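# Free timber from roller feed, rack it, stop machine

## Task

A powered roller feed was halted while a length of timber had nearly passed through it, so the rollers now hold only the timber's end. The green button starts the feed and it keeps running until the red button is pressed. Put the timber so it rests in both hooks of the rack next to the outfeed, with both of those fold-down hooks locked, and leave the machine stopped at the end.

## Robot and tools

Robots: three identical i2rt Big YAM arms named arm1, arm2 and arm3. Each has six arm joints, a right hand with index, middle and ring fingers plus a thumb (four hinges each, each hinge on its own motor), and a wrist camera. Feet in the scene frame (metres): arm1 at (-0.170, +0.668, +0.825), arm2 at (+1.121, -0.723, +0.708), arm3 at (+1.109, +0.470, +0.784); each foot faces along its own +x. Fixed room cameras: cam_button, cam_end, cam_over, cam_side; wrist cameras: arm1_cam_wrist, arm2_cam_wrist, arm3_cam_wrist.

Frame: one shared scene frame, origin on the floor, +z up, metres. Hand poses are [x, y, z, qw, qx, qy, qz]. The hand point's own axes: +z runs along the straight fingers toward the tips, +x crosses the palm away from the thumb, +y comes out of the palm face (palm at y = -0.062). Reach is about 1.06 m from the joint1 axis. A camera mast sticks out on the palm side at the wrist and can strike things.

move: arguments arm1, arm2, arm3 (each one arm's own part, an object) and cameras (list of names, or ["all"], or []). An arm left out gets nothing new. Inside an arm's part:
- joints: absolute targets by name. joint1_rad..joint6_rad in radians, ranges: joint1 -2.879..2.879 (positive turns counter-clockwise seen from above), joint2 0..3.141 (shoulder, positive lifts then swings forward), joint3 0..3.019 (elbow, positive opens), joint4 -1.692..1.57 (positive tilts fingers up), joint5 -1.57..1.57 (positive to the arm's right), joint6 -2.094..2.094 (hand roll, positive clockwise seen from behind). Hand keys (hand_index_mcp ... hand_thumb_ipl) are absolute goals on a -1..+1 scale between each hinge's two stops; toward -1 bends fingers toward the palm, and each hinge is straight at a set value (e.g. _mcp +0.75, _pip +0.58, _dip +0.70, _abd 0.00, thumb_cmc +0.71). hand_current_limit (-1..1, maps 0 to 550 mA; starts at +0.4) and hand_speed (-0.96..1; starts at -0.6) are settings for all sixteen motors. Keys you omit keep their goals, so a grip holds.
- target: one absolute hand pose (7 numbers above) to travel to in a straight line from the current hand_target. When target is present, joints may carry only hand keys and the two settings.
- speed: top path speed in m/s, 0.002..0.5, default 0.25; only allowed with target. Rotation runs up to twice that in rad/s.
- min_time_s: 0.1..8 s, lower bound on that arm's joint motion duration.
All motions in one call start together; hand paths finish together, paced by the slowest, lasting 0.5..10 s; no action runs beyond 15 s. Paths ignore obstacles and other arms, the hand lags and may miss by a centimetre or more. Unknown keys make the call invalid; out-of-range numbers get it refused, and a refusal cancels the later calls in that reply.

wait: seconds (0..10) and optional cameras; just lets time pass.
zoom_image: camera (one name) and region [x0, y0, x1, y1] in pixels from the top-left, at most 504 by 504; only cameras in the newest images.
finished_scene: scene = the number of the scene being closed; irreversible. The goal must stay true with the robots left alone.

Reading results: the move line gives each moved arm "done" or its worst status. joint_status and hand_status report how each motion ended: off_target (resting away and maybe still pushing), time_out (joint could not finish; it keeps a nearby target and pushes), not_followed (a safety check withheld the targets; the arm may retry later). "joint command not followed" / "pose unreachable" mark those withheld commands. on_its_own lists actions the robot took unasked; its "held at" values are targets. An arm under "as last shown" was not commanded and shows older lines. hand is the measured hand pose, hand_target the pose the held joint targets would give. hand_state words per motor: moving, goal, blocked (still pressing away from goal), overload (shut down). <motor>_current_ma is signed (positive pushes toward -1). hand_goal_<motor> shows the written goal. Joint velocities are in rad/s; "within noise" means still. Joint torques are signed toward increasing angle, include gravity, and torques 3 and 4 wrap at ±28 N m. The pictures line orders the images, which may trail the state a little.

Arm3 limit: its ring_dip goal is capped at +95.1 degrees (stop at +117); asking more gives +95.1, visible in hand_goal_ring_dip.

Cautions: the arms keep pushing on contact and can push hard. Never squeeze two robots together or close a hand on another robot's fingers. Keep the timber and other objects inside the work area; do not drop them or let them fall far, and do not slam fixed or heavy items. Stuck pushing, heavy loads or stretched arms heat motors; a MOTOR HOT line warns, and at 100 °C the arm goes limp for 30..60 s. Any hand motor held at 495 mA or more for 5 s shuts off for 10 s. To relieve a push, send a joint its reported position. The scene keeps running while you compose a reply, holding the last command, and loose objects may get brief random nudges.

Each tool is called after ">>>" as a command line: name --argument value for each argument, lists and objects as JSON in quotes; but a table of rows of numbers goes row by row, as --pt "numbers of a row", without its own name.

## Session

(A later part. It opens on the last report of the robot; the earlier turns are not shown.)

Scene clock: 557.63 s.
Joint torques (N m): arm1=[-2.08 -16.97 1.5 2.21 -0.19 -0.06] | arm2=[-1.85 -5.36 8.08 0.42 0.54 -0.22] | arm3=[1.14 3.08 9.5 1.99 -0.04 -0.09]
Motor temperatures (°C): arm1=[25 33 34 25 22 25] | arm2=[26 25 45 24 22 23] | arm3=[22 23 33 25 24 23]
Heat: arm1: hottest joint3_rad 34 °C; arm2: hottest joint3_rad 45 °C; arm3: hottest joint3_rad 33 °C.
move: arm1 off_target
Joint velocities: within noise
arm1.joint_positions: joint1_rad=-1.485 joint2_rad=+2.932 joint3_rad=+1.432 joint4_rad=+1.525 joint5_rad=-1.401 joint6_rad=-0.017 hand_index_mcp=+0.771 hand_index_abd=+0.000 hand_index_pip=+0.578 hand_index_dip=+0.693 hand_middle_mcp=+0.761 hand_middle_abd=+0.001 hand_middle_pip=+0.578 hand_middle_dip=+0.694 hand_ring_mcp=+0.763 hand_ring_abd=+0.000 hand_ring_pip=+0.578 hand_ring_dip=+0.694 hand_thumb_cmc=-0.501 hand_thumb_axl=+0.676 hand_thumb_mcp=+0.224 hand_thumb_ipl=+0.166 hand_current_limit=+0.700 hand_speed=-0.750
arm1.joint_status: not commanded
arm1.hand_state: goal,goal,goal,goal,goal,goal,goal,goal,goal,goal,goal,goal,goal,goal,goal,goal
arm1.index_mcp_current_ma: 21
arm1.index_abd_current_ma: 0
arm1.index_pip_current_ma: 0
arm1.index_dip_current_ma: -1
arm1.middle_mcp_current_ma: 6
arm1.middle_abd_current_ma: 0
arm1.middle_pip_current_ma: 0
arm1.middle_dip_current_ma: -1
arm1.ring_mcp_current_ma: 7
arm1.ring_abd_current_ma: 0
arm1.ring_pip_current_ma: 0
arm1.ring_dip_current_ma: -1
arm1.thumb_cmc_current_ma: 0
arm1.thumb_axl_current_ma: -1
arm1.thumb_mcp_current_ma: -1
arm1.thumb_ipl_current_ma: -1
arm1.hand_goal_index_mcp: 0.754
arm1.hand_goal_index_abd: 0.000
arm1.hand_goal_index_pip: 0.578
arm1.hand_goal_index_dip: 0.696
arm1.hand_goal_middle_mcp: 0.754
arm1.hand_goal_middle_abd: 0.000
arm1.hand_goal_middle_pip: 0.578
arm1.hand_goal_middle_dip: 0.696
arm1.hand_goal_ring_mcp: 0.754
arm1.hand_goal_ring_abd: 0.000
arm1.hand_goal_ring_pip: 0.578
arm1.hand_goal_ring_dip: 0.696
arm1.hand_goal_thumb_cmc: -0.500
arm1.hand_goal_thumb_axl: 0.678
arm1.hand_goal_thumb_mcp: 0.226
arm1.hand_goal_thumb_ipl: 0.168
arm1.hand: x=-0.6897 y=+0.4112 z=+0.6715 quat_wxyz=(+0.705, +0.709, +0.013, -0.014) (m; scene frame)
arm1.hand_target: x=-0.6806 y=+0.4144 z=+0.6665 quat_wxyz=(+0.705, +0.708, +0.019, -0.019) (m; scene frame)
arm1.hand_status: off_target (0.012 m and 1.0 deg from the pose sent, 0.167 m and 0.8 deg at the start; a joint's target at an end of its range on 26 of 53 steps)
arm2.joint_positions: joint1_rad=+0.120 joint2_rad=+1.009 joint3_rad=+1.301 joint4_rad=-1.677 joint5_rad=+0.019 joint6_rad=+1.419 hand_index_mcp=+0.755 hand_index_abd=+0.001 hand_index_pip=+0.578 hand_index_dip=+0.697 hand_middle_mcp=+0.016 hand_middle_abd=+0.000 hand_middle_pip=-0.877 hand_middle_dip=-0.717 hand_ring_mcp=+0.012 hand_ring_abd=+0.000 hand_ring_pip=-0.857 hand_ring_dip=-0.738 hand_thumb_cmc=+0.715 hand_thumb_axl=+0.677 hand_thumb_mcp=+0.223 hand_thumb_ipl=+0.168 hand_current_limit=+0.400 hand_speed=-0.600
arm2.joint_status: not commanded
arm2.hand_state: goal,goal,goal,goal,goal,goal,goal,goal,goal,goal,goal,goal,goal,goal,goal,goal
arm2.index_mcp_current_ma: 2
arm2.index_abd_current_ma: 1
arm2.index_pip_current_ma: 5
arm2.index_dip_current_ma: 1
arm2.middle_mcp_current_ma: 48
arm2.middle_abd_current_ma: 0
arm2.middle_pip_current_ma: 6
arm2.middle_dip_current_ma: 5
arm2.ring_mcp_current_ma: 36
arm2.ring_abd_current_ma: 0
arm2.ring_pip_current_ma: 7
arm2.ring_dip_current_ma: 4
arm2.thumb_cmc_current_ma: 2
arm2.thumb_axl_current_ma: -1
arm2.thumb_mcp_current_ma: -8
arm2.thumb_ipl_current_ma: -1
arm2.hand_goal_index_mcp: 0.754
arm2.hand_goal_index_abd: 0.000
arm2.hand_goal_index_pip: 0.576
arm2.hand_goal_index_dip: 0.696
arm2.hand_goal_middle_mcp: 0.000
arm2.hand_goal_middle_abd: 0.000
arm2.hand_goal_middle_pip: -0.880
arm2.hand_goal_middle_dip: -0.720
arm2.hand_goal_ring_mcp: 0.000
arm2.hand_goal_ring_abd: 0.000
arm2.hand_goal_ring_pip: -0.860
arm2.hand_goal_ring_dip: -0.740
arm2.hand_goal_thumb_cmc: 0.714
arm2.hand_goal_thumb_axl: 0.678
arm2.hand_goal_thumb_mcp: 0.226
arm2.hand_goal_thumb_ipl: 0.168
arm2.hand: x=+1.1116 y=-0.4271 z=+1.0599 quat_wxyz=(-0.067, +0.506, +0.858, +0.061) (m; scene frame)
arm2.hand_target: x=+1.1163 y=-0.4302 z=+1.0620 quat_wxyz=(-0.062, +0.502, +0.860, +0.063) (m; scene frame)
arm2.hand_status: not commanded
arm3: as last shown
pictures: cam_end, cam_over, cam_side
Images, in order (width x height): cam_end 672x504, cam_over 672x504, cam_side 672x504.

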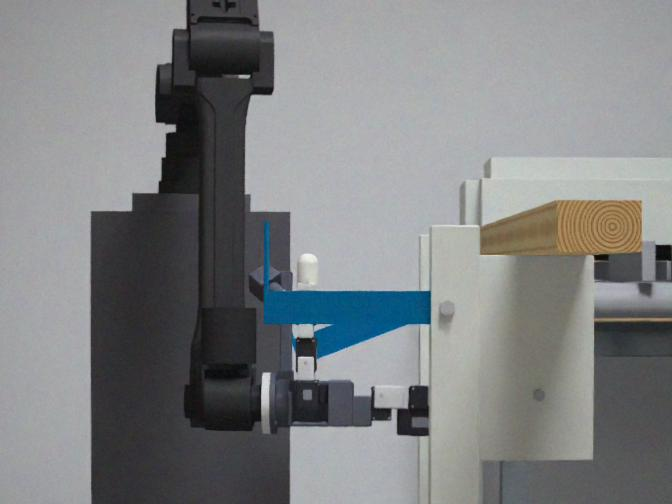

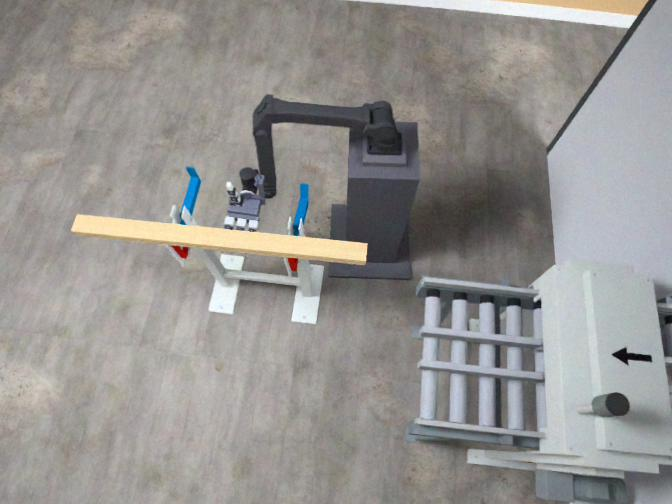

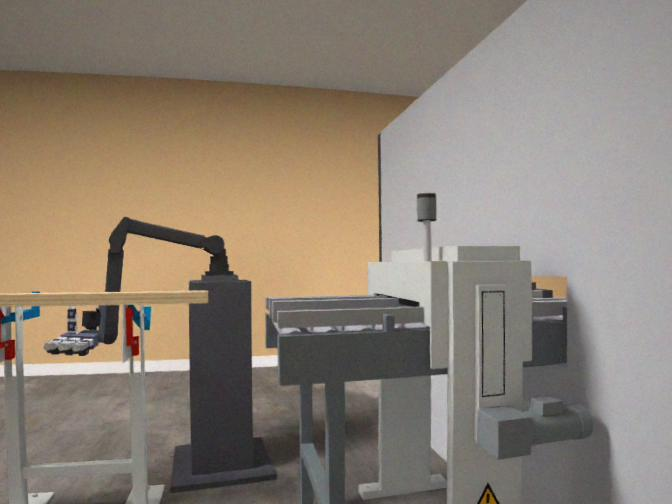

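>>> move --arm1 '{"joints": {"hand_speed": -0.5, "hand_index_pip": -0.74, "hand_middle_pip": -0.74, "hand_ring_pip": -0.74, "hand_index_dip": -0.1, "hand_middle_dip": -0.1, "hand_ring_dip": -0.1}}'

>>> move --arm1 '{"target": [-0.66, 0.425, 0.93, 0.7071, 0.7071, 0, 0], "speed": 0.2}' --cameras '["cam_over"]'

>>> move --arm1 '{"target": [-0.55, 0.48, 1.06, 0, 0.7071, -0.7071, 0], "speed": 0.35, "joints": {"hand_index_pip": 0.577, "hand_middle_pip": 0.577, "hand_ring_pip": 0.577, "hand_index_dip": 0.696, "hand_middle_dip": 0.696, "hand_ring_dip": 0.696, "hand_thumb_cmc": 0.714}}' --cameras '["cam_over", "cam_end", "cam_side"]'

Scene clock: 594.00 s.
Joint torques (N m): arm1=[-1.85 -16.91 1.31 2.07 -0.15 -0.04] | arm2=[-1.38 -6.01 8.35 0.43 0.55 -0.28] | arm3=[0.91 3.02 9.5 2.03 -0.04 -0.08]
Motor temperatures (°C): arm1=[25 34 32 25 22 24] | arm2=[26 25 44 24 22 23] | arm3=[21 23 33 25 24 23]
Heat: arm1: hottest joint2_rad 34 °C; arm2: hottest joint3_rad 44 °C; arm3: hottest joint3_rad 33 °C.
move: arm1 done
Joint velocities: within noise
arm1.joint_positions: joint1_rad=-1.485 joint2_rad=+2.932 joint3_rad=+1.432 joint4_rad=+1.527 joint5_rad=-1.401 joint6_rad=-0.017 hand_index_mcp=+0.771 hand_index_abd=+0.000 hand_index_pip=-0.737 hand_index_dip=-0.097 hand_middle_mcp=+0.761 hand_middle_abd=+0.001 hand_middle_pip=-0.737 hand_middle_dip=-0.098 hand_ring_mcp=+0.763 hand_ring_abd=+0.000 hand_ring_pip=-0.737 hand_ring_dip=-0.098 hand_thumb_cmc=-0.501 hand_thumb_axl=+0.676 hand_thumb_mcp=+0.224 hand_thumb_ipl=+0.166 hand_current_limit=+0.700 hand_speed=-0.500
arm1.joint_status: all done
arm1.hand_state: goal,goal,goal,goal,goal,goal,goal,goal,goal,goal,goal,goal,goal,goal,goal,goal
arm1.index_mcp_current_ma: 21
arm1.index_abd_current_ma: 0
arm1.index_pip_current_ma: 1
arm1.index_dip_current_ma: 1
arm1.middle_mcp_current_ma: 6
arm1.middle_abd_current_ma: 0
arm1.middle_pip_current_ma: 1
arm1.middle_dip_current_ma: 1
arm1.ring_mcp_current_ma: 8
arm1.ring_abd_current_ma: 0
arm1.ring_pip_current_ma: 1
arm1.ring_dip_current_ma: 1
arm1.thumb_cmc_current_ma: 0
arm1.thumb_axl_current_ma: -1
arm1.thumb_mcp_current_ma: -1
arm1.thumb_ipl_current_ma: -1
arm1.hand_goal_index_mcp: 0.754
arm1.hand_goal_index_abd: 0.000
arm1.hand_goal_index_pip: -0.740
arm1.hand_goal_index_dip: -0.100
arm1.hand_goal_middle_mcp: 0.754
arm1.hand_goal_middle_abd: 0.000
arm1.hand_goal_middle_pip: -0.740
arm1.hand_goal_middle_dip: -0.100
arm1.hand_goal_ring_mcp: 0.754
arm1.hand_goal_ring_abd: 0.000
arm1.hand_goal_ring_pip: -0.740
arm1.hand_goal_ring_dip: -0.100
arm1.hand_goal_thumb_cmc: -0.500
arm1.hand_goal_thumb_axl: 0.678
arm1.hand_goal_thumb_mcp: 0.226
arm1.hand_goal_thumb_ipl: 0.168
arm1.hand: x=-0.6896 y=+0.4112 z=+0.6717 quat_wxyz=(+0.705, +0.709, +0.014, -0.015) (m; scene frame)
arm1.hand_target: x=-0.6807 y=+0.4145 z=+0.6667 quat_wxyz=(+0.705, +0.708, +0.019, -0.020) (m; scene frame)
arm1.hand_status: not commanded
arm2, arm3: as last shown
pictures: none

Scene clock: 596.73 s.
Joint torques (N m): arm1=[-2.61 -17.14 2.65 0.65 -0.13 -0.09] | arm2=[-2.02 -5.42 8.25 0.34 0.49 -0.25] | arm3=[1.08 3.08 9.5 2.03 -0.03 -0.08]
Motor temperatures (°C): arm1=[25 34 31 25 22 24] | arm2=[26 25 44 24 22 23] | arm3=[21 23 33 25 24 23]
Heat: arm1: hottest joint2_rad 34 °C; arm2: hottest joint3_rad 44 °C; arm3: hottest joint3_rad 33 °C.
move: arm1 done
Joint velocities: within noise
arm1.joint_positions: joint1_rad=-1.493 joint2_rad=+2.252 joint3_rad=+0.915 joint4_rad=+1.421 joint5_rad=-1.418 joint6_rad=+0.085 hand_index_mcp=+0.771 hand_index_abd=+0.000 hand_index_pip=-0.737 hand_index_dip=-0.097 hand_middle_mcp=+0.761 hand_middle_abd=+0.001 hand_middle_pip=-0.737 hand_middle_dip=-0.098 hand_ring_mcp=+0.763 hand_ring_abd=+0.000 hand_ring_pip=-0.737 hand_ring_dip=-0.098 hand_thumb_cmc=-0.501 hand_thumb_axl=+0.676 hand_thumb_mcp=+0.224 hand_thumb_ipl=+0.166 hand_current_limit=+0.700 hand_speed=-0.500
arm1.joint_status: not commanded
arm1.hand_state: goal,goal,goal,goal,goal,goal,goal,goal,goal,goal,goal,goal,goal,goal,goal,goal
arm1.index_mcp_current_ma: 21
arm1.index_abd_current_ma: 0
arm1.index_pip_current_ma: 1
arm1.index_dip_current_ma: 1
arm1.middle_mcp_current_ma: 6
arm1.middle_abd_current_ma: 0
arm1.middle_pip_current_ma: 1
arm1.middle_dip_current_ma: 1
arm1.ring_mcp_current_ma: 8
arm1.ring_abd_current_ma: 0
arm1.ring_pip_current_ma: 1
arm1.ring_dip_current_ma: 1
arm1.thumb_cmc_current_ma: 0
arm1.thumb_axl_current_ma: -1
arm1.thumb_mcp_current_ma: -1
arm1.thumb_ipl_current_ma: -1
arm1.hand_goal_index_mcp: 0.754
arm1.hand_goal_index_abd: 0.000
arm1.hand_goal_index_pip: -0.740
arm1.hand_goal_index_dip: -0.100
arm1.hand_goal_middle_mcp: 0.754
arm1.hand_goal_middle_abd: 0.000
arm1.hand_goal_middle_pip: -0.740
arm1.hand_goal_middle_dip: -0.100
arm1.hand_goal_ring_mcp: 0.754
arm1.hand_goal_ring_abd: 0.000
arm1.hand_goal_ring_pip: -0.740
arm1.hand_goal_ring_dip: -0.100
arm1.hand_goal_thumb_cmc: -0.500
arm1.hand_goal_thumb_axl: 0.678
arm1.hand_goal_thumb_mcp: 0.226
arm1.hand_goal_thumb_ipl: 0.168
arm1.hand: x=-0.6617 y=+0.4184 z=+0.9249 quat_wxyz=(+0.708, +0.706, +0.001, +0.005) (m; scene frame)
arm1.hand_target: x=-0.6623 y=+0.4246 z=+0.9305 quat_wxyz=(+0.708, +0.706, +0.000, +0.000) (m; scene frame)
arm1.hand_status: done (0.009 m and 0.6 deg from the pose sent, 0.260 m and 2.4 deg at the start; a joint's target at an end of its range on 3 of 82 steps)
arm2: as last shown
arm3.joint_positions: joint1_rad=+0.572 joint2_rad=+0.577 joint3_rad=+1.415 joint4_rad=-1.384 joint5_rad=-0.038 joint6_rad=+1.105 hand_index_mcp=+0.754 hand_index_abd=+0.000 hand_index_pip=+0.577 hand_index_dip=+0.696 hand_middle_mcp=+0.754 hand_middle_abd=+0.000 hand_middle_pip=+0.577 hand_middle_dip=+0.696 hand_ring_mcp=+0.754 hand_ring_abd=+0.000 hand_ring_pip=+0.577 hand_ring_dip=+0.696 hand_thumb_cmc=+0.714 hand_thumb_axl=+0.677 hand_thumb_mcp=+0.226 hand_thumb_ipl=+0.168 hand_current_limit=+0.400 hand_speed=-0.600
arm3.joint_status: not commanded
arm3.hand_state: goal,goal,goal,goal,goal,goal,goal,goal,goal,goal,goal,goal,goal,goal,goal,goal
arm3.index_mcp_current_ma: 0
arm3.index_abd_current_ma: 0
arm3.index_pip_current_ma: 0
arm3.index_dip_current_ma: 0
arm3.middle_mcp_current_ma: 0
arm3.middle_abd_current_ma: 0
arm3.middle_pip_current_ma: 0
arm3.middle_dip_current_ma: 0
arm3.ring_mcp_current_ma: 0
arm3.ring_abd_current_ma: 0
arm3.ring_pip_current_ma: 0
arm3.ring_dip_current_ma: 0
arm3.thumb_cmc_current_ma: 0
arm3.thumb_axl_current_ma: 0
arm3.thumb_mcp_current_ma: 0
arm3.thumb_ipl_current_ma: 0
arm3.hand_goal_index_mcp: 0.754
arm3.hand_goal_index_abd: 0.000
arm3.hand_goal_index_pip: 0.576
arm3.hand_goal_index_dip: 0.696
arm3.hand_goal_middle_mcp: 0.754
arm3.hand_goal_middle_abd: 0.000
arm3.hand_goal_middle_pip: 0.576
arm3.hand_goal_middle_dip: 0.696
arm3.hand_goal_ring_mcp: 0.754
arm3.hand_goal_ring_abd: 0.000
arm3.hand_goal_ring_pip: 0.576
arm3.hand_goal_ring_dip: 0.696
arm3.hand_goal_thumb_cmc: 0.714
arm3.hand_goal_thumb_axl: 0.678
arm3.hand_goal_thumb_mcp: 0.226
arm3.hand_goal_thumb_ipl: 0.168
arm3.hand: x=+1.1306 y=+0.2306 z=+1.3443 quat_wxyz=(+0.331, +0.830, -0.271, +0.359) (m; scene frame)
arm3.hand_target: x=+1.1291 y=+0.2335 z=+1.3554 quat_wxyz=(+0.339, +0.824, -0.269, +0.366) (m; scene frame)
arm3.hand_status: not commanded
pictures: cam_over
Images, in order (width x height): cam_over 672x504.

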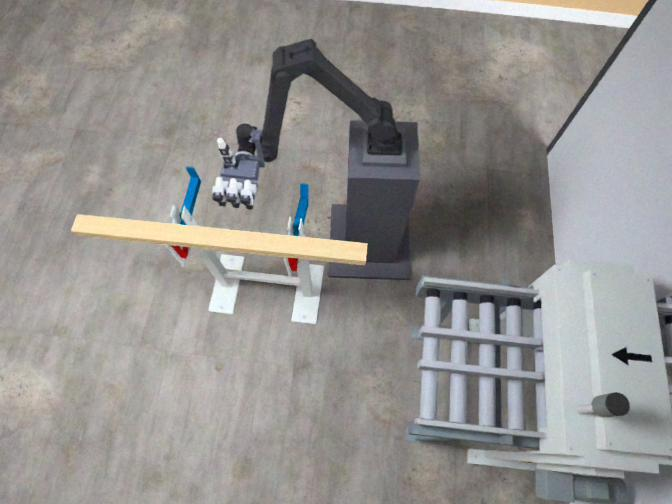

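Scene clock: 600.80 s.
Joint torques (N m): arm1=[-0.26 -6.36 11.75 -0.28 0.31 0.12] | arm2=[-1.14 -5.13 8.53 0.16 0.47 -0.28] | arm3=[1.08 3.08 9.52 1.99 -0.03 -0.08]
Motor temperatures (°C): arm1=[25 34 32 25 22 24] | arm2=[26 25 44 24 22 23] | arm3=[21 23 33 25 24 23]
Heat: arm1: hottest joint2_rad 34 °C; arm2: hottest joint3_rad 44 °C; arm3: hottest joint3_rad 33 °C.
move: arm1 off_target
Joint velocities: within noise
arm1.joint_positions: joint1_rad=-1.048 joint2_rad=+1.250 joint3_rad=+1.144 joint4_rad=-1.469 joint5_rad=-0.005 joint6_rad=+0.604 hand_index_mcp=+0.756 hand_index_abd=+0.000 hand_index_pip=+0.578 hand_index_dip=+0.694 hand_middle_mcp=+0.755 hand_middle_abd=+0.001 hand_middle_pip=+0.578 hand_middle_dip=+0.694 hand_ring_mcp=+0.756 hand_ring_abd=+0.000 hand_ring_pip=+0.578 hand_ring_dip=+0.694 hand_thumb_cmc=+0.717 hand_thumb_axl=+0.676 hand_thumb_mcp=+0.224 hand_thumb_ipl=+0.166 hand_current_limit=+0.700 hand_speed=-0.500
arm1.joint_status: all done
arm1.hand_state: goal,goal,goal,goal,goal,goal,goal,goal,goal,goal,goal,goal,goal,goal,goal,goal
arm1.index_mcp_current_ma: 1
arm1.index_abd_current_ma: 0
arm1.index_pip_current_ma: 0
arm1.index_dip_current_ma: -1
arm1.middle_mcp_current_ma: 0
arm1.middle_abd_current_ma: 0
arm1.middle_pip_current_ma: 0
arm1.middle_dip_current_ma: -1
arm1.ring_mcp_current_ma: 1
arm1.ring_abd_current_ma: 0
arm1.ring_pip_current_ma: 0
arm1.ring_dip_current_ma: -1
arm1.thumb_cmc_current_ma: 1
arm1.thumb_axl_current_ma: -1
arm1.thumb_mcp_current_ma: -1
arm1.thumb_ipl_current_ma: -1
arm1.hand_goal_index_mcp: 0.754
arm1.hand_goal_index_abd: 0.000
arm1.hand_goal_index_pip: 0.578
arm1.hand_goal_index_dip: 0.696
arm1.hand_goal_middle_mcp: 0.754
arm1.hand_goal_middle_abd: 0.000
arm1.hand_goal_middle_pip: 0.578
arm1.hand_goal_middle_dip: 0.696
arm1.hand_goal_ring_mcp: 0.754
arm1.hand_goal_ring_abd: 0.000
arm1.hand_goal_ring_pip: 0.578
arm1.hand_goal_ring_dip: 0.696
arm1.hand_goal_thumb_cmc: 0.714
arm1.hand_goal_thumb_axl: 0.678
arm1.hand_goal_thumb_mcp: 0.226
arm1.hand_goal_thumb_ipl: 0.168
arm1.hand: x=-0.5400 y=+0.4912 z=+1.0450 quat_wxyz=(-0.006, +0.708, -0.706, +0.001) (m; scene frame)
arm1.hand_target: x=-0.5491 y=+0.4809 z=+1.0591 quat_wxyz=(+0.001, +0.707, -0.707, -0.003) (m; scene frame)
arm1.hand_status: off_target (0.021 m and 0.7 deg from the pose sent, 0.186 m and 120.2 deg at the start)
arm2, arm3: as last shown
pictures: cam_end, cam_over, cam_side
Images, in order (width x height): cam_end 672x504, cam_over 672x504, cam_side 672x504.

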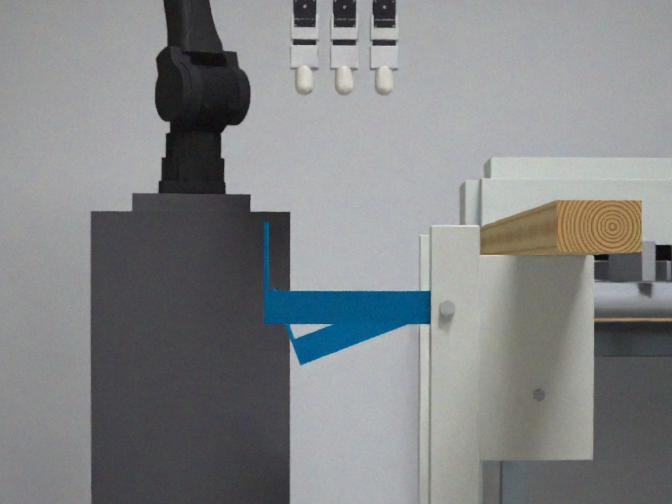

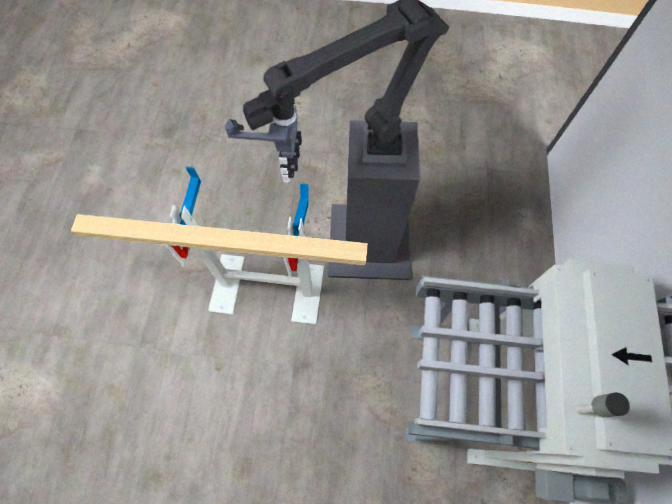

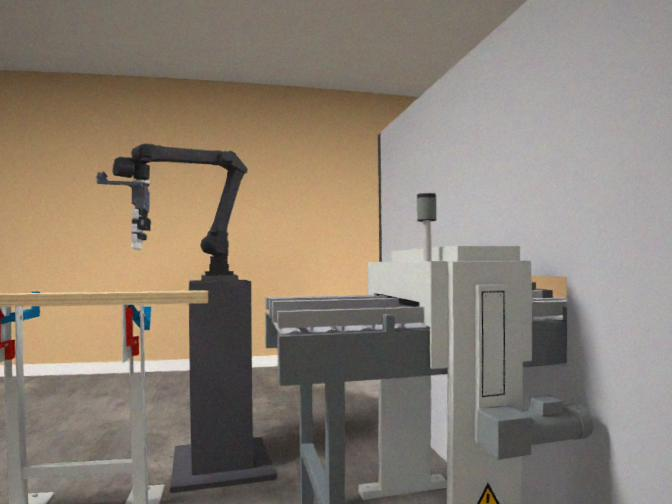

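>>> move --arm1 '{"target": [-0.435, 0.50, 0.90, 0, 0.7071, -0.7071, 0], "speed": 0.2}' --cameras '["cam_over", "cam_side", "arm1_cam_wrist", "cam_end"]'

>>> zoom_image --camera "cam_over" --region '[220, 90, 400, 290]'

Scene clock: 605.87 s.
Joint torques (N m): arm1=[-0.03 -6.01 6.24 0.83 0.23 0.16] | arm2=[-2.14 -5.6 8.51 0.12 0.56 -0.24] | arm3=[1.08 3.02 9.47 1.98 -0.03 -0.08]
Motor temperatures (°C): arm1=[25 33 33 25 22 24] | arm2=[26 25 44 24 22 23] | arm3=[21 23 33 25 24 23]
Heat: arm1: hottest joint2_rad 33 °C; arm2: hottest joint3_rad 44 °C; arm3: hottest joint3_rad 33 °C.
move: arm1 done
Joint velocities: within noise
arm1.joint_positions: joint1_rad=-0.855 joint2_rad=+1.132 joint3_rad=+0.653 joint4_rad=-1.103 joint5_rad=-0.005 joint6_rad=+0.797 hand_index_mcp=+0.755 hand_index_abd=+0.000 hand_index_pip=+0.578 hand_index_dip=+0.694 hand_middle_mcp=+0.754 hand_middle_abd=+0.001 hand_middle_pip=+0.578 hand_middle_dip=+0.694 hand_ring_mcp=+0.755 hand_ring_abd=+0.000 hand_ring_pip=+0.578 hand_ring_dip=+0.694 hand_thumb_cmc=+0.716 hand_thumb_axl=+0.676 hand_thumb_mcp=+0.223 hand_thumb_ipl=+0.166 hand_current_limit=+0.700 hand_speed=-0.500
arm1.joint_status: not commanded
arm1.hand_state: goal,goal,goal,goal,goal,goal,goal,goal,goal,goal,goal,goal,goal,goal,goal,goal
arm1.index_mcp_current_ma: 0
arm1.index_abd_current_ma: 0
arm1.index_pip_current_ma: 0
arm1.index_dip_current_ma: -1
arm1.middle_mcp_current_ma: 0
arm1.middle_abd_current_ma: 0
arm1.middle_pip_current_ma: 0
arm1.middle_dip_current_ma: -1
arm1.ring_mcp_current_ma: 0
arm1.ring_abd_current_ma: 0
arm1.ring_pip_current_ma: 0
arm1.ring_dip_current_ma: -1
arm1.thumb_cmc_current_ma: 1
arm1.thumb_axl_current_ma: -1
arm1.thumb_mcp_current_ma: -2
arm1.thumb_ipl_current_ma: -1
arm1.hand_goal_index_mcp: 0.754
arm1.hand_goal_index_abd: 0.000
arm1.hand_goal_index_pip: 0.578
arm1.hand_goal_index_dip: 0.696
arm1.hand_goal_middle_mcp: 0.754
arm1.hand_goal_middle_abd: 0.000
arm1.hand_goal_middle_pip: 0.578
arm1.hand_goal_middle_dip: 0.696
arm1.hand_goal_ring_mcp: 0.754
arm1.hand_goal_ring_abd: 0.000
arm1.hand_goal_ring_pip: 0.578
arm1.hand_goal_ring_dip: 0.696
arm1.hand_goal_thumb_cmc: 0.714
arm1.hand_goal_thumb_axl: 0.678
arm1.hand_goal_thumb_mcp: 0.226
arm1.hand_goal_thumb_ipl: 0.168
arm1.hand: x=-0.4358 y=+0.5039 z=+0.9006 quat_wxyz=(-0.010, +0.708, -0.706, +0.000) (m; scene frame)
arm1.hand_target: x=-0.4336 y=+0.5023 z=+0.9010 quat_wxyz=(-0.001, +0.707, -0.707, -0.001) (m; scene frame)
arm1.hand_status: done (0.004 m and 1.2 deg from the pose sent, 0.179 m and 0.7 deg at the start)
arm2, arm3: as last shown
pictures: arm1_cam_wrist, cam_end, cam_over, cam_side
Images, in order (width x height): arm1_cam_wrist 672x504, cam_end 672x504, cam_over 672x504, cam_side 672x504.

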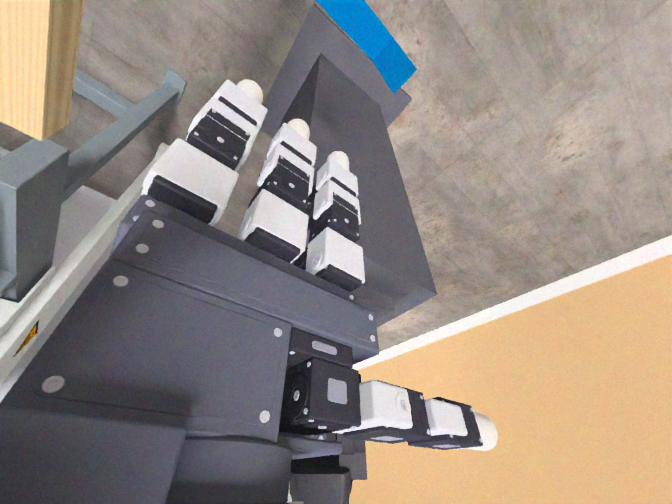

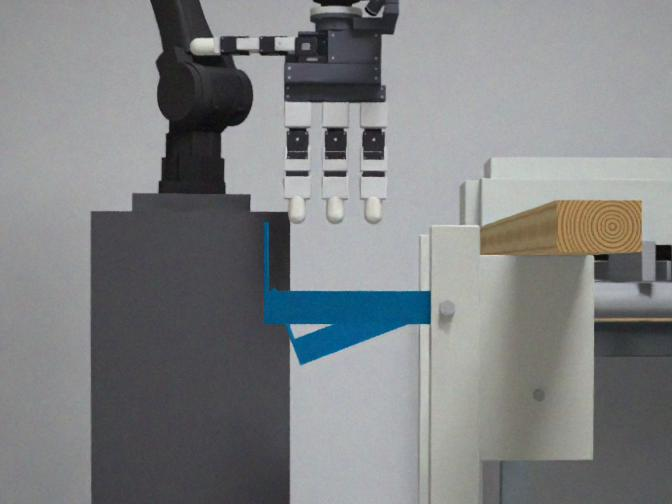

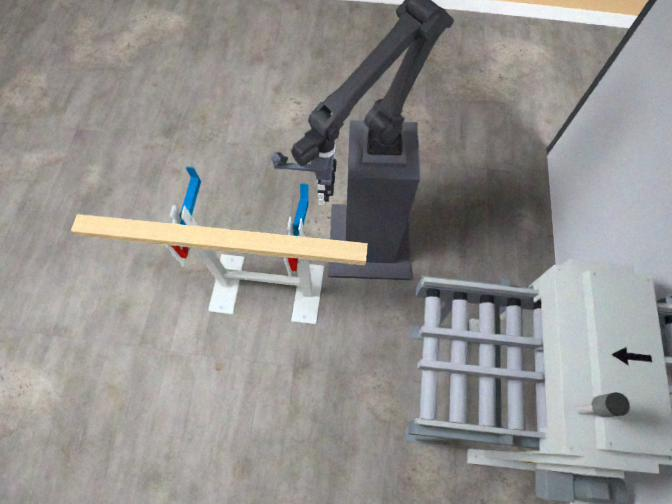

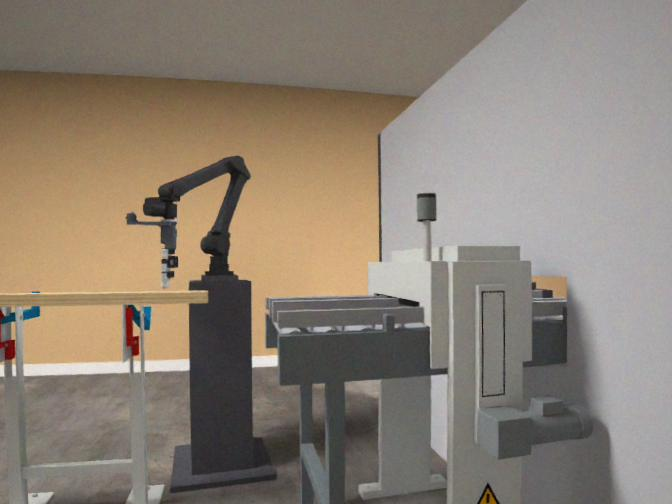

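Scaled by 2.520 from the camera's 672x504 image, which has a finer 960x720 frame.

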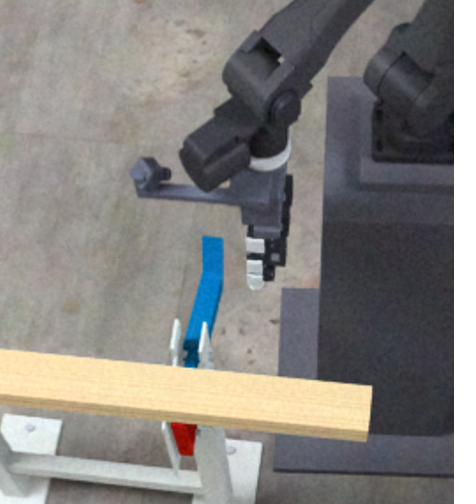

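>>> move --arm1 '{"target": [-0.45, 0.50, 0.74, 0, 0.7071, -0.7071, 0], "speed": 0.15}' --cameras '["cam_end", "arm1_cam_wrist", "cam_over"]'

Scene clock: 616.80 s.
Joint torques (N m): arm1=[-2.37 -6.42 3.95 0.85 0.06 -0.14] | arm2=[-1.61 -6.01 8.47 0.39 0.52 -0.25] | arm3=[1.03 3.14 9.51 2 -0.04 -0.07]
Motor temperatures (°C): arm1=[25 32 33 25 22 24] | arm2=[26 25 44 24 22 23] | arm3=[21 23 33 25 24 23]
Heat: arm1: hottest joint3_rad 33 °C; arm2: hottest joint3_rad 44 °C; arm3: hottest joint3_rad 33 °C.
move: arm1 done
Joint velocities: within noise
arm1.joint_positions: joint1_rad=-0.865 joint2_rad=+1.571 joint3_rad=+0.490 joint4_rad=-0.472 joint5_rad=-0.005 joint6_rad=+0.797 hand_index_mcp=+0.755 hand_index_abd=+0.000 hand_index_pip=+0.578 hand_index_dip=+0.694 hand_middle_mcp=+0.754 hand_middle_abd=+0.001 hand_middle_pip=+0.578 hand_middle_dip=+0.694 hand_ring_mcp=+0.755 hand_ring_abd=+0.000 hand_ring_pip=+0.578 hand_ring_dip=+0.694 hand_thumb_cmc=+0.716 hand_thumb_axl=+0.676 hand_thumb_mcp=+0.223 hand_thumb_ipl=+0.166 hand_current_limit=+0.700 hand_speed=-0.500
arm1.joint_status: not commanded
arm1.hand_state: goal,goal,goal,goal,goal,goal,goal,goal,goal,goal,goal,goal,goal,goal,goal,goal
arm1.index_mcp_current_ma: 0
arm1.index_abd_current_ma: 0
arm1.index_pip_current_ma: 0
arm1.index_dip_current_ma: -1
arm1.middle_mcp_current_ma: 0
arm1.middle_abd_current_ma: 0
arm1.middle_pip_current_ma: 0
arm1.middle_dip_current_ma: -1
arm1.ring_mcp_current_ma: 0
arm1.ring_abd_current_ma: 0
arm1.ring_pip_current_ma: 0
arm1.ring_dip_current_ma: -1
arm1.thumb_cmc_current_ma: 1
arm1.thumb_axl_current_ma: -1
arm1.thumb_mcp_current_ma: -2
arm1.thumb_ipl_current_ma: -1
arm1.hand_goal_index_mcp: 0.754
arm1.hand_goal_index_abd: 0.000
arm1.hand_goal_index_pip: 0.578
arm1.hand_goal_index_dip: 0.696
arm1.hand_goal_middle_mcp: 0.754
arm1.hand_goal_middle_abd: 0.000
arm1.hand_goal_middle_pip: 0.578
arm1.hand_goal_middle_dip: 0.696
arm1.hand_goal_ring_mcp: 0.754
arm1.hand_goal_ring_abd: 0.000
arm1.hand_goal_ring_pip: 0.578
arm1.hand_goal_ring_dip: 0.696
arm1.hand_goal_thumb_cmc: 0.714
arm1.hand_goal_thumb_axl: 0.678
arm1.hand_goal_thumb_mcp: 0.226
arm1.hand_goal_thumb_ipl: 0.168
arm1.hand: x=-0.4478 y=+0.4972 z=+0.7479 quat_wxyz=(+0.005, +0.704, -0.710, +0.001) (m; scene frame)
arm1.hand_target: x=-0.4484 y=+0.5017 z=+0.7415 quat_wxyz=(+0.000, +0.704, -0.710, +0.000) (m; scene frame)
arm1.hand_status: done (0.009 m and 0.7 deg from the pose sent, 0.161 m and 1.2 deg at the start)
arm2, arm3: as last shown
pictures: arm1_cam_wrist, cam_end, cam_over
Images, in order (width x height): arm1_cam_wrist 672x504, cam_end 672x504, cam_over 672x504.

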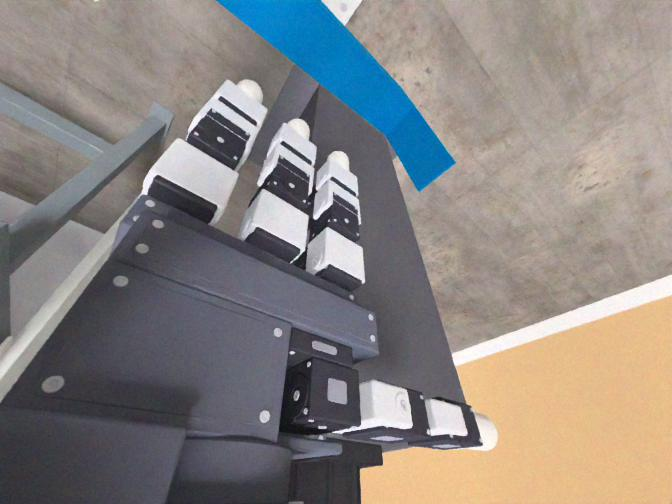

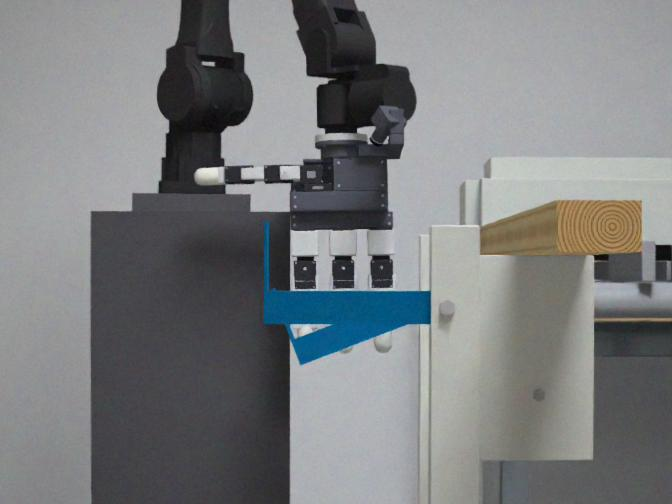

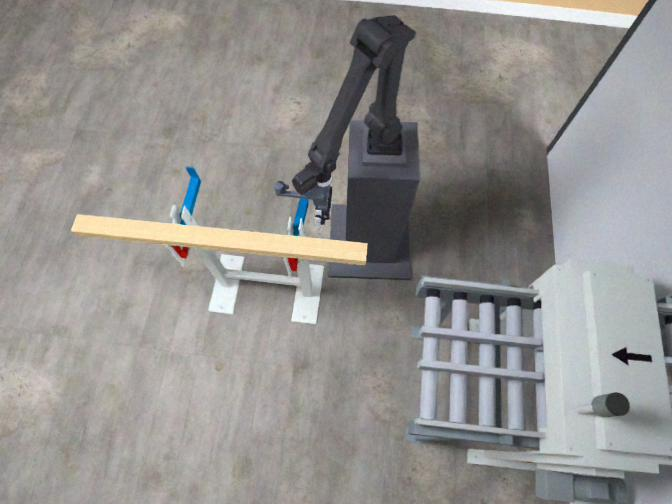

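>>> move --arm1 '{"target": [-0.447, 0.503, 0.605, 0, 0.7071, -0.7071, 0], "speed": 0.1}' --cameras '["cam_end"]'

>>> zoom_image --camera "cam_end" --region '[240, 200, 480, 460]'

Scene clock: 627.23 s.
Joint torques (N m): arm1=[-2.61 -8.64 1.07 1.06 0.11 -0.06] | arm2=[-1.96 -5.71 8.31 0.28 0.49 -0.26] | arm3=[0.85 3.02 9.46 1.96 -0.03 -0.09]
Motor temperatures (°C): arm1=[25 31 32 25 22 24] | arm2=[26 25 44 24 22 23] | arm3=[21 23 33 25 24 23]
Heat: arm1: hottest joint3_rad 32 °C; arm2: hottest joint3_rad 44 °C; arm3: hottest joint3_rad 33 °C.
move: arm1 done
Joint velocities: within noise
arm1.joint_positions: joint1_rad=-0.865 joint2_rad=+2.117 joint3_rad=+0.519 joint4_rad=+0.037 joint5_rad=-0.005 joint6_rad=+0.791 hand_index_mcp=+0.755 hand_index_abd=+0.000 hand_index_pip=+0.578 hand_index_dip=+0.694 hand_middle_mcp=+0.754 hand_middle_abd=+0.001 hand_middle_pip=+0.578 hand_middle_dip=+0.694 hand_ring_mcp=+0.755 hand_ring_abd=+0.000 hand_ring_pip=+0.578 hand_ring_dip=+0.694 hand_thumb_cmc=+0.716 hand_thumb_axl=+0.676 hand_thumb_mcp=+0.223 hand_thumb_ipl=+0.166 hand_current_limit=+0.700 hand_speed=-0.500
arm1.joint_status: not commanded
arm1.hand_state: goal,goal,goal,goal,goal,goal,goal,goal,goal,goal,goal,goal,goal,goal,goal,goal
arm1.index_mcp_current_ma: 0
arm1.index_abd_current_ma: 0
arm1.index_pip_current_ma: 0
arm1.index_dip_current_ma: -1
arm1.middle_mcp_current_ma: 0
arm1.middle_abd_current_ma: 0
arm1.middle_pip_current_ma: 0
arm1.middle_dip_current_ma: -1
arm1.ring_mcp_current_ma: 0
arm1.ring_abd_current_ma: 0
arm1.ring_pip_current_ma: 0
arm1.ring_dip_current_ma: -1
arm1.thumb_cmc_current_ma: 1
arm1.thumb_axl_current_ma: -1
arm1.thumb_mcp_current_ma: -2
arm1.thumb_ipl_current_ma: -1
arm1.hand_goal_index_mcp: 0.754
arm1.hand_goal_index_abd: 0.000
arm1.hand_goal_index_pip: 0.578
arm1.hand_goal_index_dip: 0.696
arm1.hand_goal_middle_mcp: 0.754
arm1.hand_goal_middle_abd: 0.000
arm1.hand_goal_middle_pip: 0.578
arm1.hand_goal_middle_dip: 0.696
arm1.hand_goal_ring_mcp: 0.754
arm1.hand_goal_ring_abd: 0.000
arm1.hand_goal_ring_pip: 0.578
arm1.hand_goal_ring_dip: 0.696
arm1.hand_goal_thumb_cmc: 0.714
arm1.hand_goal_thumb_axl: 0.678
arm1.hand_goal_thumb_mcp: 0.226
arm1.hand_goal_thumb_ipl: 0.168
arm1.hand: x=-0.4439 y=+0.5016 z=+0.6123 quat_wxyz=(+0.001, +0.706, -0.708, +0.000) (m; scene frame)
arm1.hand_target: x=-0.4463 y=+0.5035 z=+0.6062 quat_wxyz=(+0.000, +0.707, -0.707, +0.000) (m; scene frame)
arm1.hand_status: done (0.008 m and 0.2 deg from the pose sent, 0.143 m and 0.7 deg at the start)
arm2, arm3: as last shown
pictures: cam_end
Images, in order (width x height): cam_end 672x504.

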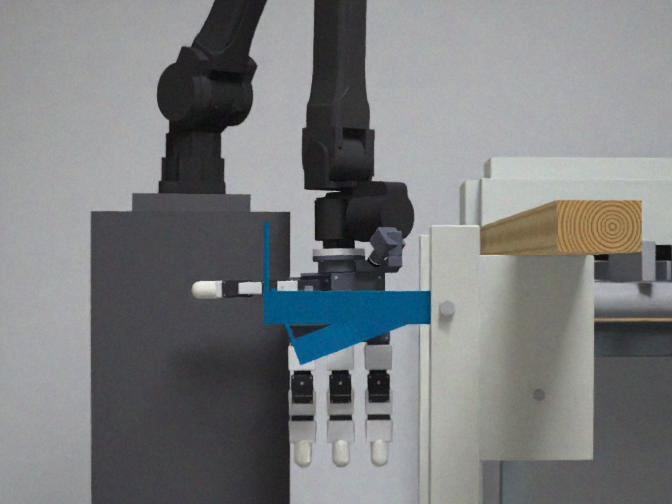

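Scaled by 1.938 from the camera's 672x504 image, which has a finer 960x720 frame.

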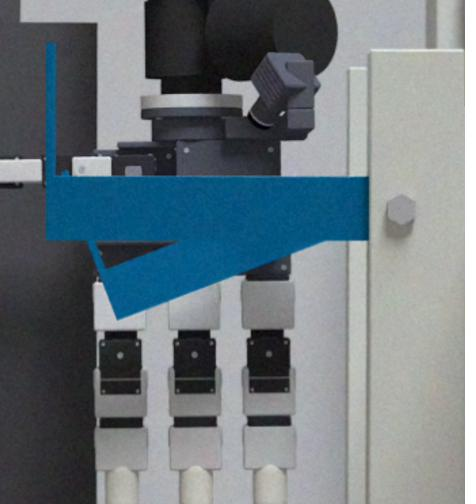

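>>> move --arm1 '{"target": [-0.447, 0.503, 0.582, 0, 0.7071, -0.7071, 0], "speed": 0.1}'

>>> move --arm1 '{"joints": {"hand_index_pip": -0.74, "hand_middle_pip": -0.74}}' --cameras '["cam_end"]'

>>> move --arm1 '{"target": [-0.447, 0.503, 0.66, 0, 0.7071, -0.7071, 0], "speed": 0.06}' --cameras '["cam_end", "cam_side"]'

>>> zoom_image --camera "cam_side" --region '[90, 270, 190, 370]'

Scene clock: 635.93 s.
Joint torques (N m): arm1=[-1.96 -9.29 0.53 0.94 0.1 -0.06] | arm2=[-1.67 -5.48 8.38 0.2 0.48 -0.23] | arm3=[1.03 2.84 9.54 2.03 -0.03 -0.09]
Motor temperatures (°C): arm1=[25 31 32 25 22 24] | arm2=[26 25 44 24 22 23] | arm3=[21 23 33 25 24 23]
Heat: arm1: hottest joint3_rad 32 °C; arm2: hottest joint3_rad 44 °C; arm3: hottest joint3_rad 33 °C.
move: arm1 done
Joint velocities: within noise
arm1.joint_positions: joint1_rad=-0.865 joint2_rad=+2.209 joint3_rad=+0.559 joint4_rad=+0.098 joint5_rad=-0.005 joint6_rad=+0.791 hand_index_mcp=+0.755 hand_index_abd=+0.000 hand_index_pip=+0.578 hand_index_dip=+0.694 hand_middle_mcp=+0.754 hand_middle_abd=+0.001 hand_middle_pip=+0.578 hand_middle_dip=+0.694 hand_ring_mcp=+0.755 hand_ring_abd=+0.000 hand_ring_pip=+0.578 hand_ring_dip=+0.694 hand_thumb_cmc=+0.716 hand_thumb_axl=+0.676 hand_thumb_mcp=+0.223 hand_thumb_ipl=+0.166 hand_current_limit=+0.700 hand_speed=-0.500
arm1.joint_status: not commanded
arm1.hand_state: goal,goal,goal,goal,goal,goal,goal,goal,goal,goal,goal,goal,goal,goal,goal,goal
arm1.index_mcp_current_ma: 0
arm1.index_abd_current_ma: 0
arm1.index_pip_current_ma: 0
arm1.index_dip_current_ma: -1
arm1.middle_mcp_current_ma: 0
arm1.middle_abd_current_ma: 0
arm1.middle_pip_current_ma: 0
arm1.middle_dip_current_ma: -1
arm1.ring_mcp_current_ma: 0
arm1.ring_abd_current_ma: 0
arm1.ring_pip_current_ma: 0
arm1.ring_dip_current_ma: -1
arm1.thumb_cmc_current_ma: 1
arm1.thumb_axl_current_ma: -1
arm1.thumb_mcp_current_ma: -2
arm1.thumb_ipl_current_ma: -1
arm1.hand_goal_index_mcp: 0.754
arm1.hand_goal_index_abd: 0.000
arm1.hand_goal_index_pip: 0.578
arm1.hand_goal_index_dip: 0.696
arm1.hand_goal_middle_mcp: 0.754
arm1.hand_goal_middle_abd: 0.000
arm1.hand_goal_middle_pip: 0.578
arm1.hand_goal_middle_dip: 0.696
arm1.hand_goal_ring_mcp: 0.754
arm1.hand_goal_ring_abd: 0.000
arm1.hand_goal_ring_pip: 0.578
arm1.hand_goal_ring_dip: 0.696
arm1.hand_goal_thumb_cmc: 0.714
arm1.hand_goal_thumb_axl: 0.678
arm1.hand_goal_thumb_mcp: 0.226
arm1.hand_goal_thumb_ipl: 0.168
arm1.hand: x=-0.4493 y=+0.4963 z=+0.5891 quat_wxyz=(+0.005, +0.706, -0.708, +0.001) (m; scene frame)
arm1.hand_target: x=-0.4510 y=+0.4989 z=+0.5824 quat_wxyz=(+0.005, +0.707, -0.707, +0.000) (m; scene frame)
arm1.hand_status: done (0.010 m and 0.6 deg from the pose sent, 0.031 m and 0.2 deg at the start)
arm2, arm3: as last shown
pictures: none

Scene clock: 637.13 s.
Joint torques (N m): arm1=[-2.08 -8.94 0.65 1.14 0.18 -0.08] | arm2=[-1.79 -5.07 8.44 0.35 0.54 -0.24] | arm3=[1.08 3.02 9.52 1.95 -0.02 -0.08]
Motor temperatures (°C): arm1=[25 31 32 25 22 24] | arm2=[26 25 44 24 22 23] | arm3=[21 23 33 25 24 23]
Heat: arm1: hottest joint3_rad 32 °C; arm2: hottest joint3_rad 44 °C; arm3: hottest joint3_rad 33 °C.
move: arm1 done
Joint velocities: within noise
arm1.joint_positions: joint1_rad=-0.865 joint2_rad=+2.209 joint3_rad=+0.559 joint4_rad=+0.098 joint5_rad=-0.005 joint6_rad=+0.791 hand_index_mcp=+0.755 hand_index_abd=+0.000 hand_index_pip=-0.732 hand_index_dip=+0.694 hand_middle_mcp=+0.754 hand_middle_abd=+0.001 hand_middle_pip=-0.732 hand_middle_dip=+0.694 hand_ring_mcp=+0.755 hand_ring_abd=+0.000 hand_ring_pip=+0.578 hand_ring_dip=+0.694 hand_thumb_cmc=+0.716 hand_thumb_axl=+0.676 hand_thumb_mcp=+0.223 hand_thumb_ipl=+0.166 hand_current_limit=+0.700 hand_speed=-0.500
arm1.joint_status: all done
arm1.hand_state: goal,goal,goal,goal,goal,goal,goal,goal,goal,goal,goal,goal,goal,goal,goal,goal
arm1.index_mcp_current_ma: 0
arm1.index_abd_current_ma: 0
arm1.index_pip_current_ma: 7
arm1.index_dip_current_ma: -1
arm1.middle_mcp_current_ma: 0
arm1.middle_abd_current_ma: 0
arm1.middle_pip_current_ma: 6
arm1.middle_dip_current_ma: -1
arm1.ring_mcp_current_ma: 0
arm1.ring_abd_current_ma: 0
arm1.ring_pip_current_ma: 0
arm1.ring_dip_current_ma: -1
arm1.thumb_cmc_current_ma: 1
arm1.thumb_axl_current_ma: -1
arm1.thumb_mcp_current_ma: -2
arm1.thumb_ipl_current_ma: -1
arm1.hand_goal_index_mcp: 0.754
arm1.hand_goal_index_abd: 0.000
arm1.hand_goal_index_pip: -0.740
arm1.hand_goal_index_dip: 0.696
arm1.hand_goal_middle_mcp: 0.754
arm1.hand_goal_middle_abd: 0.000
arm1.hand_goal_middle_pip: -0.740
arm1.hand_goal_middle_dip: 0.696
arm1.hand_goal_ring_mcp: 0.754
arm1.hand_goal_ring_abd: 0.000
arm1.hand_goal_ring_pip: 0.578
arm1.hand_goal_ring_dip: 0.696
arm1.hand_goal_thumb_cmc: 0.714
arm1.hand_goal_thumb_axl: 0.678
arm1.hand_goal_thumb_mcp: 0.226
arm1.hand_goal_thumb_ipl: 0.168
arm1.hand: x=-0.4493 y=+0.4963 z=+0.5891 quat_wxyz=(+0.005, +0.706, -0.708, +0.001) (m; scene frame)
arm1.hand_target: x=-0.4510 y=+0.4988 z=+0.5824 quat_wxyz=(+0.005, +0.707, -0.707, +0.000) (m; scene frame)
arm1.hand_status: not commanded
arm2.joint_positions: joint1_rad=+0.120 joint2_rad=+1.009 joint3_rad=+1.301 joint4_rad=-1.677 joint5_rad=+0.019 joint6_rad=+1.419 hand_index_mcp=+0.755 hand_index_abd=+0.001 hand_index_pip=+0.578 hand_index_dip=+0.697 hand_middle_mcp=+0.016 hand_middle_abd=+0.000 hand_middle_pip=-0.877 hand_middle_dip=-0.717 hand_ring_mcp=+0.012 hand_ring_abd=+0.000 hand_ring_pip=-0.857 hand_ring_dip=-0.738 hand_thumb_cmc=+0.715 hand_thumb_axl=+0.677 hand_thumb_mcp=+0.223 hand_thumb_ipl=+0.168 hand_current_limit=+0.400 hand_speed=-0.600
arm2.joint_status: not commanded
arm2.hand_state: goal,goal,goal,goal,goal,goal,goal,goal,goal,goal,goal,goal,goal,goal,goal,goal
arm2.index_mcp_current_ma: 2
arm2.index_abd_current_ma: 1
arm2.index_pip_current_ma: 5
arm2.index_dip_current_ma: 1
arm2.middle_mcp_current_ma: 48
arm2.middle_abd_current_ma: 0
arm2.middle_pip_current_ma: 6
arm2.middle_dip_current_ma: 5
arm2.ring_mcp_current_ma: 36
arm2.ring_abd_current_ma: 0
arm2.ring_pip_current_ma: 7
arm2.ring_dip_current_ma: 4
arm2.thumb_cmc_current_ma: 2
arm2.thumb_axl_current_ma: -1
arm2.thumb_mcp_current_ma: -8
arm2.thumb_ipl_current_ma: -1
arm2.hand_goal_index_mcp: 0.754
arm2.hand_goal_index_abd: 0.000
arm2.hand_goal_index_pip: 0.576
arm2.hand_goal_index_dip: 0.696
arm2.hand_goal_middle_mcp: 0.000
arm2.hand_goal_middle_abd: 0.000
arm2.hand_goal_middle_pip: -0.880
arm2.hand_goal_middle_dip: -0.720
arm2.hand_goal_ring_mcp: 0.000
arm2.hand_goal_ring_abd: 0.000
arm2.hand_goal_ring_pip: -0.860
arm2.hand_goal_ring_dip: -0.740
arm2.hand_goal_thumb_cmc: 0.714
arm2.hand_goal_thumb_axl: 0.678
arm2.hand_goal_thumb_mcp: 0.226
arm2.hand_goal_thumb_ipl: 0.168
arm2.hand: x=+1.1116 y=-0.4271 z=+1.0599 quat_wxyz=(-0.067, +0.506, +0.858, +0.061) (m; scene frame)
arm2.hand_target: x=+1.1163 y=-0.4302 z=+1.0620 quat_wxyz=(-0.062, +0.502, +0.860, +0.063) (m; scene frame)
arm2.hand_status: not commanded
arm3: as last shown
pictures: cam_end
Images, in order (width x height): cam_end 672x504.

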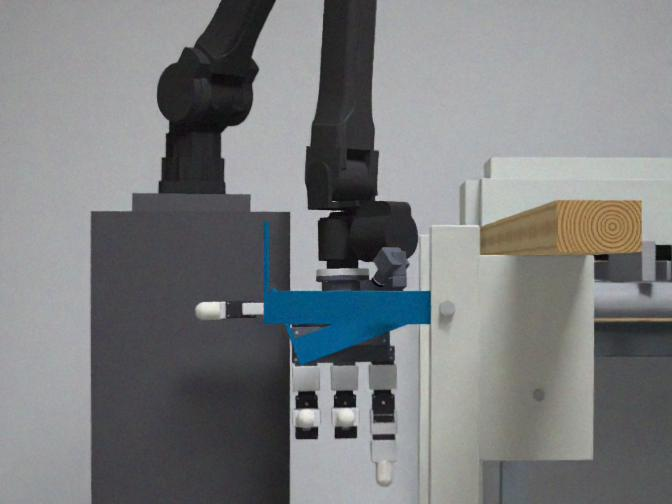

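Scene clock: 639.07 s.
Joint torques (N m): arm1=[-2.26 -12.34 0.8 -0.39 0.13 -0.06] | arm2=[-1.61 -6.24 8.44 0.21 0.5 -0.27] | arm3=[0.91 2.96 9.52 2.02 -0.04 -0.09]
Motor temperatures (°C): arm1=[25 31 32 25 22 24] | arm2=[26 25 44 24 22 23] | arm3=[21 23 33 25 24 23]
Heat: arm1: hottest joint3_rad 32 °C; arm2: hottest joint3_rad 44 °C; arm3: hottest joint3_rad 33 °C.
move: arm1 done
Joint velocities: within noise
arm1.joint_positions: joint1_rad=-0.876 joint2_rad=+1.945 joint3_rad=+0.487 joint4_rad=-0.110 joint5_rad=-0.005 joint6_rad=+0.776 hand_index_mcp=+0.785 hand_index_abd=+0.000 hand_index_pip=-0.698 hand_index_dip=+0.711 hand_middle_mcp=+0.754 hand_middle_abd=+0.001 hand_middle_pip=-0.732 hand_middle_dip=+0.694 hand_ring_mcp=+0.755 hand_ring_abd=+0.000 hand_ring_pip=+0.578 hand_ring_dip=+0.694 hand_thumb_cmc=+0.716 hand_thumb_axl=+0.676 hand_thumb_mcp=+0.223 hand_thumb_ipl=+0.166 hand_current_limit=+0.700 hand_speed=-0.500
arm1.joint_status: not commanded
arm1.hand_state: blocked,goal,blocked,goal,goal,goal,goal,goal,goal,goal,goal,goal,goal,goal,goal,goal
arm1.index_mcp_current_ma: 50
arm1.index_abd_current_ma: 0
arm1.index_pip_current_ma: 72
arm1.index_dip_current_ma: 15
arm1.middle_mcp_current_ma: 0
arm1.middle_abd_current_ma: 0
arm1.middle_pip_current_ma: 6
arm1.middle_dip_current_ma: -1
arm1.ring_mcp_current_ma: 0
arm1.ring_abd_current_ma: 0
arm1.ring_pip_current_ma: 0
arm1.ring_dip_current_ma: -1
arm1.thumb_cmc_current_ma: 1
arm1.thumb_axl_current_ma: -1
arm1.thumb_mcp_current_ma: -2
arm1.thumb_ipl_current_ma: -1
arm1.hand_goal_index_mcp: 0.754
arm1.hand_goal_index_abd: 0.000
arm1.hand_goal_index_pip: -0.740
arm1.hand_goal_index_dip: 0.696
arm1.hand_goal_middle_mcp: 0.754
arm1.hand_goal_middle_abd: 0.000
arm1.hand_goal_middle_pip: -0.740
arm1.hand_goal_middle_dip: 0.696
arm1.hand_goal_ring_mcp: 0.754
arm1.hand_goal_ring_abd: 0.000
arm1.hand_goal_ring_pip: 0.578
arm1.hand_goal_ring_dip: 0.696
arm1.hand_goal_thumb_cmc: 0.714
arm1.hand_goal_thumb_axl: 0.678
arm1.hand_goal_thumb_mcp: 0.226
arm1.hand_goal_thumb_ipl: 0.168
arm1.hand: x=-0.4449 y=+0.5041 z=+0.6536 quat_wxyz=(-0.003, +0.708, -0.706, +0.000) (m; scene frame)
arm1.hand_target: x=-0.4449 y=+0.5088 z=+0.6594 quat_wxyz=(-0.005, +0.707, -0.708, +0.000) (m; scene frame)
arm1.hand_status: done (0.007 m and 0.4 deg from the pose sent, 0.071 m and 0.6 deg at the start)
arm2, arm3: as last shown
pictures: cam_end, cam_side
Images, in order (width x height): cam_end 672x504, cam_side 672x504.

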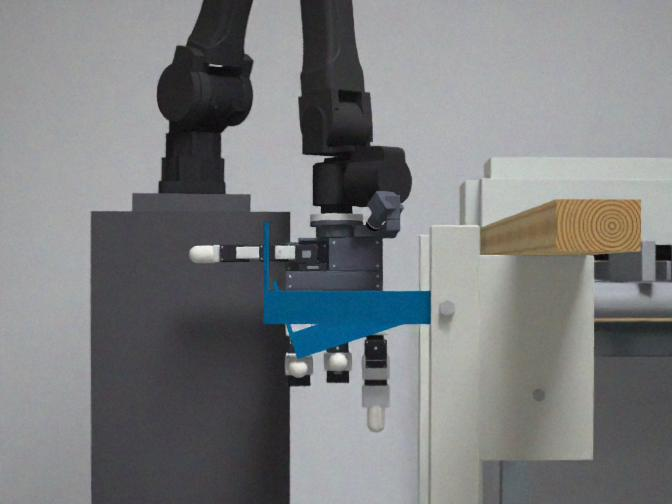

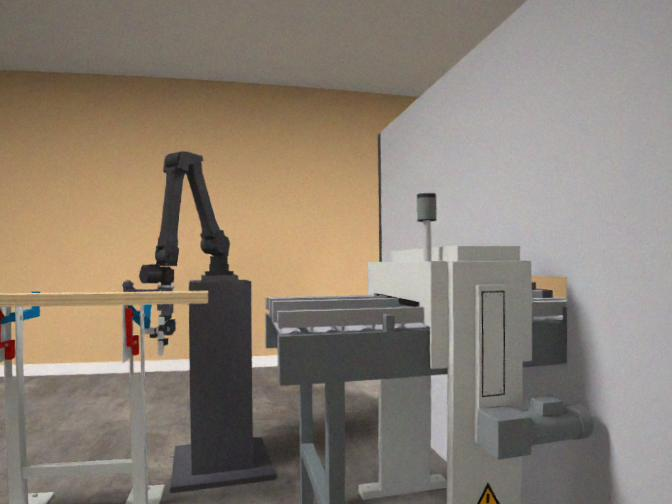

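Scaled by 5.040 from the camera's 672x504 image, which has a finer 960x720 frame.

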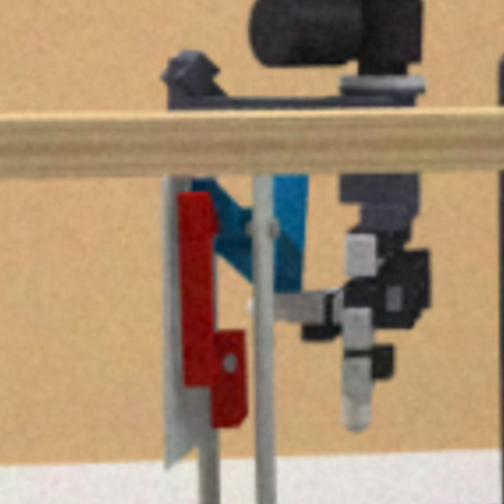

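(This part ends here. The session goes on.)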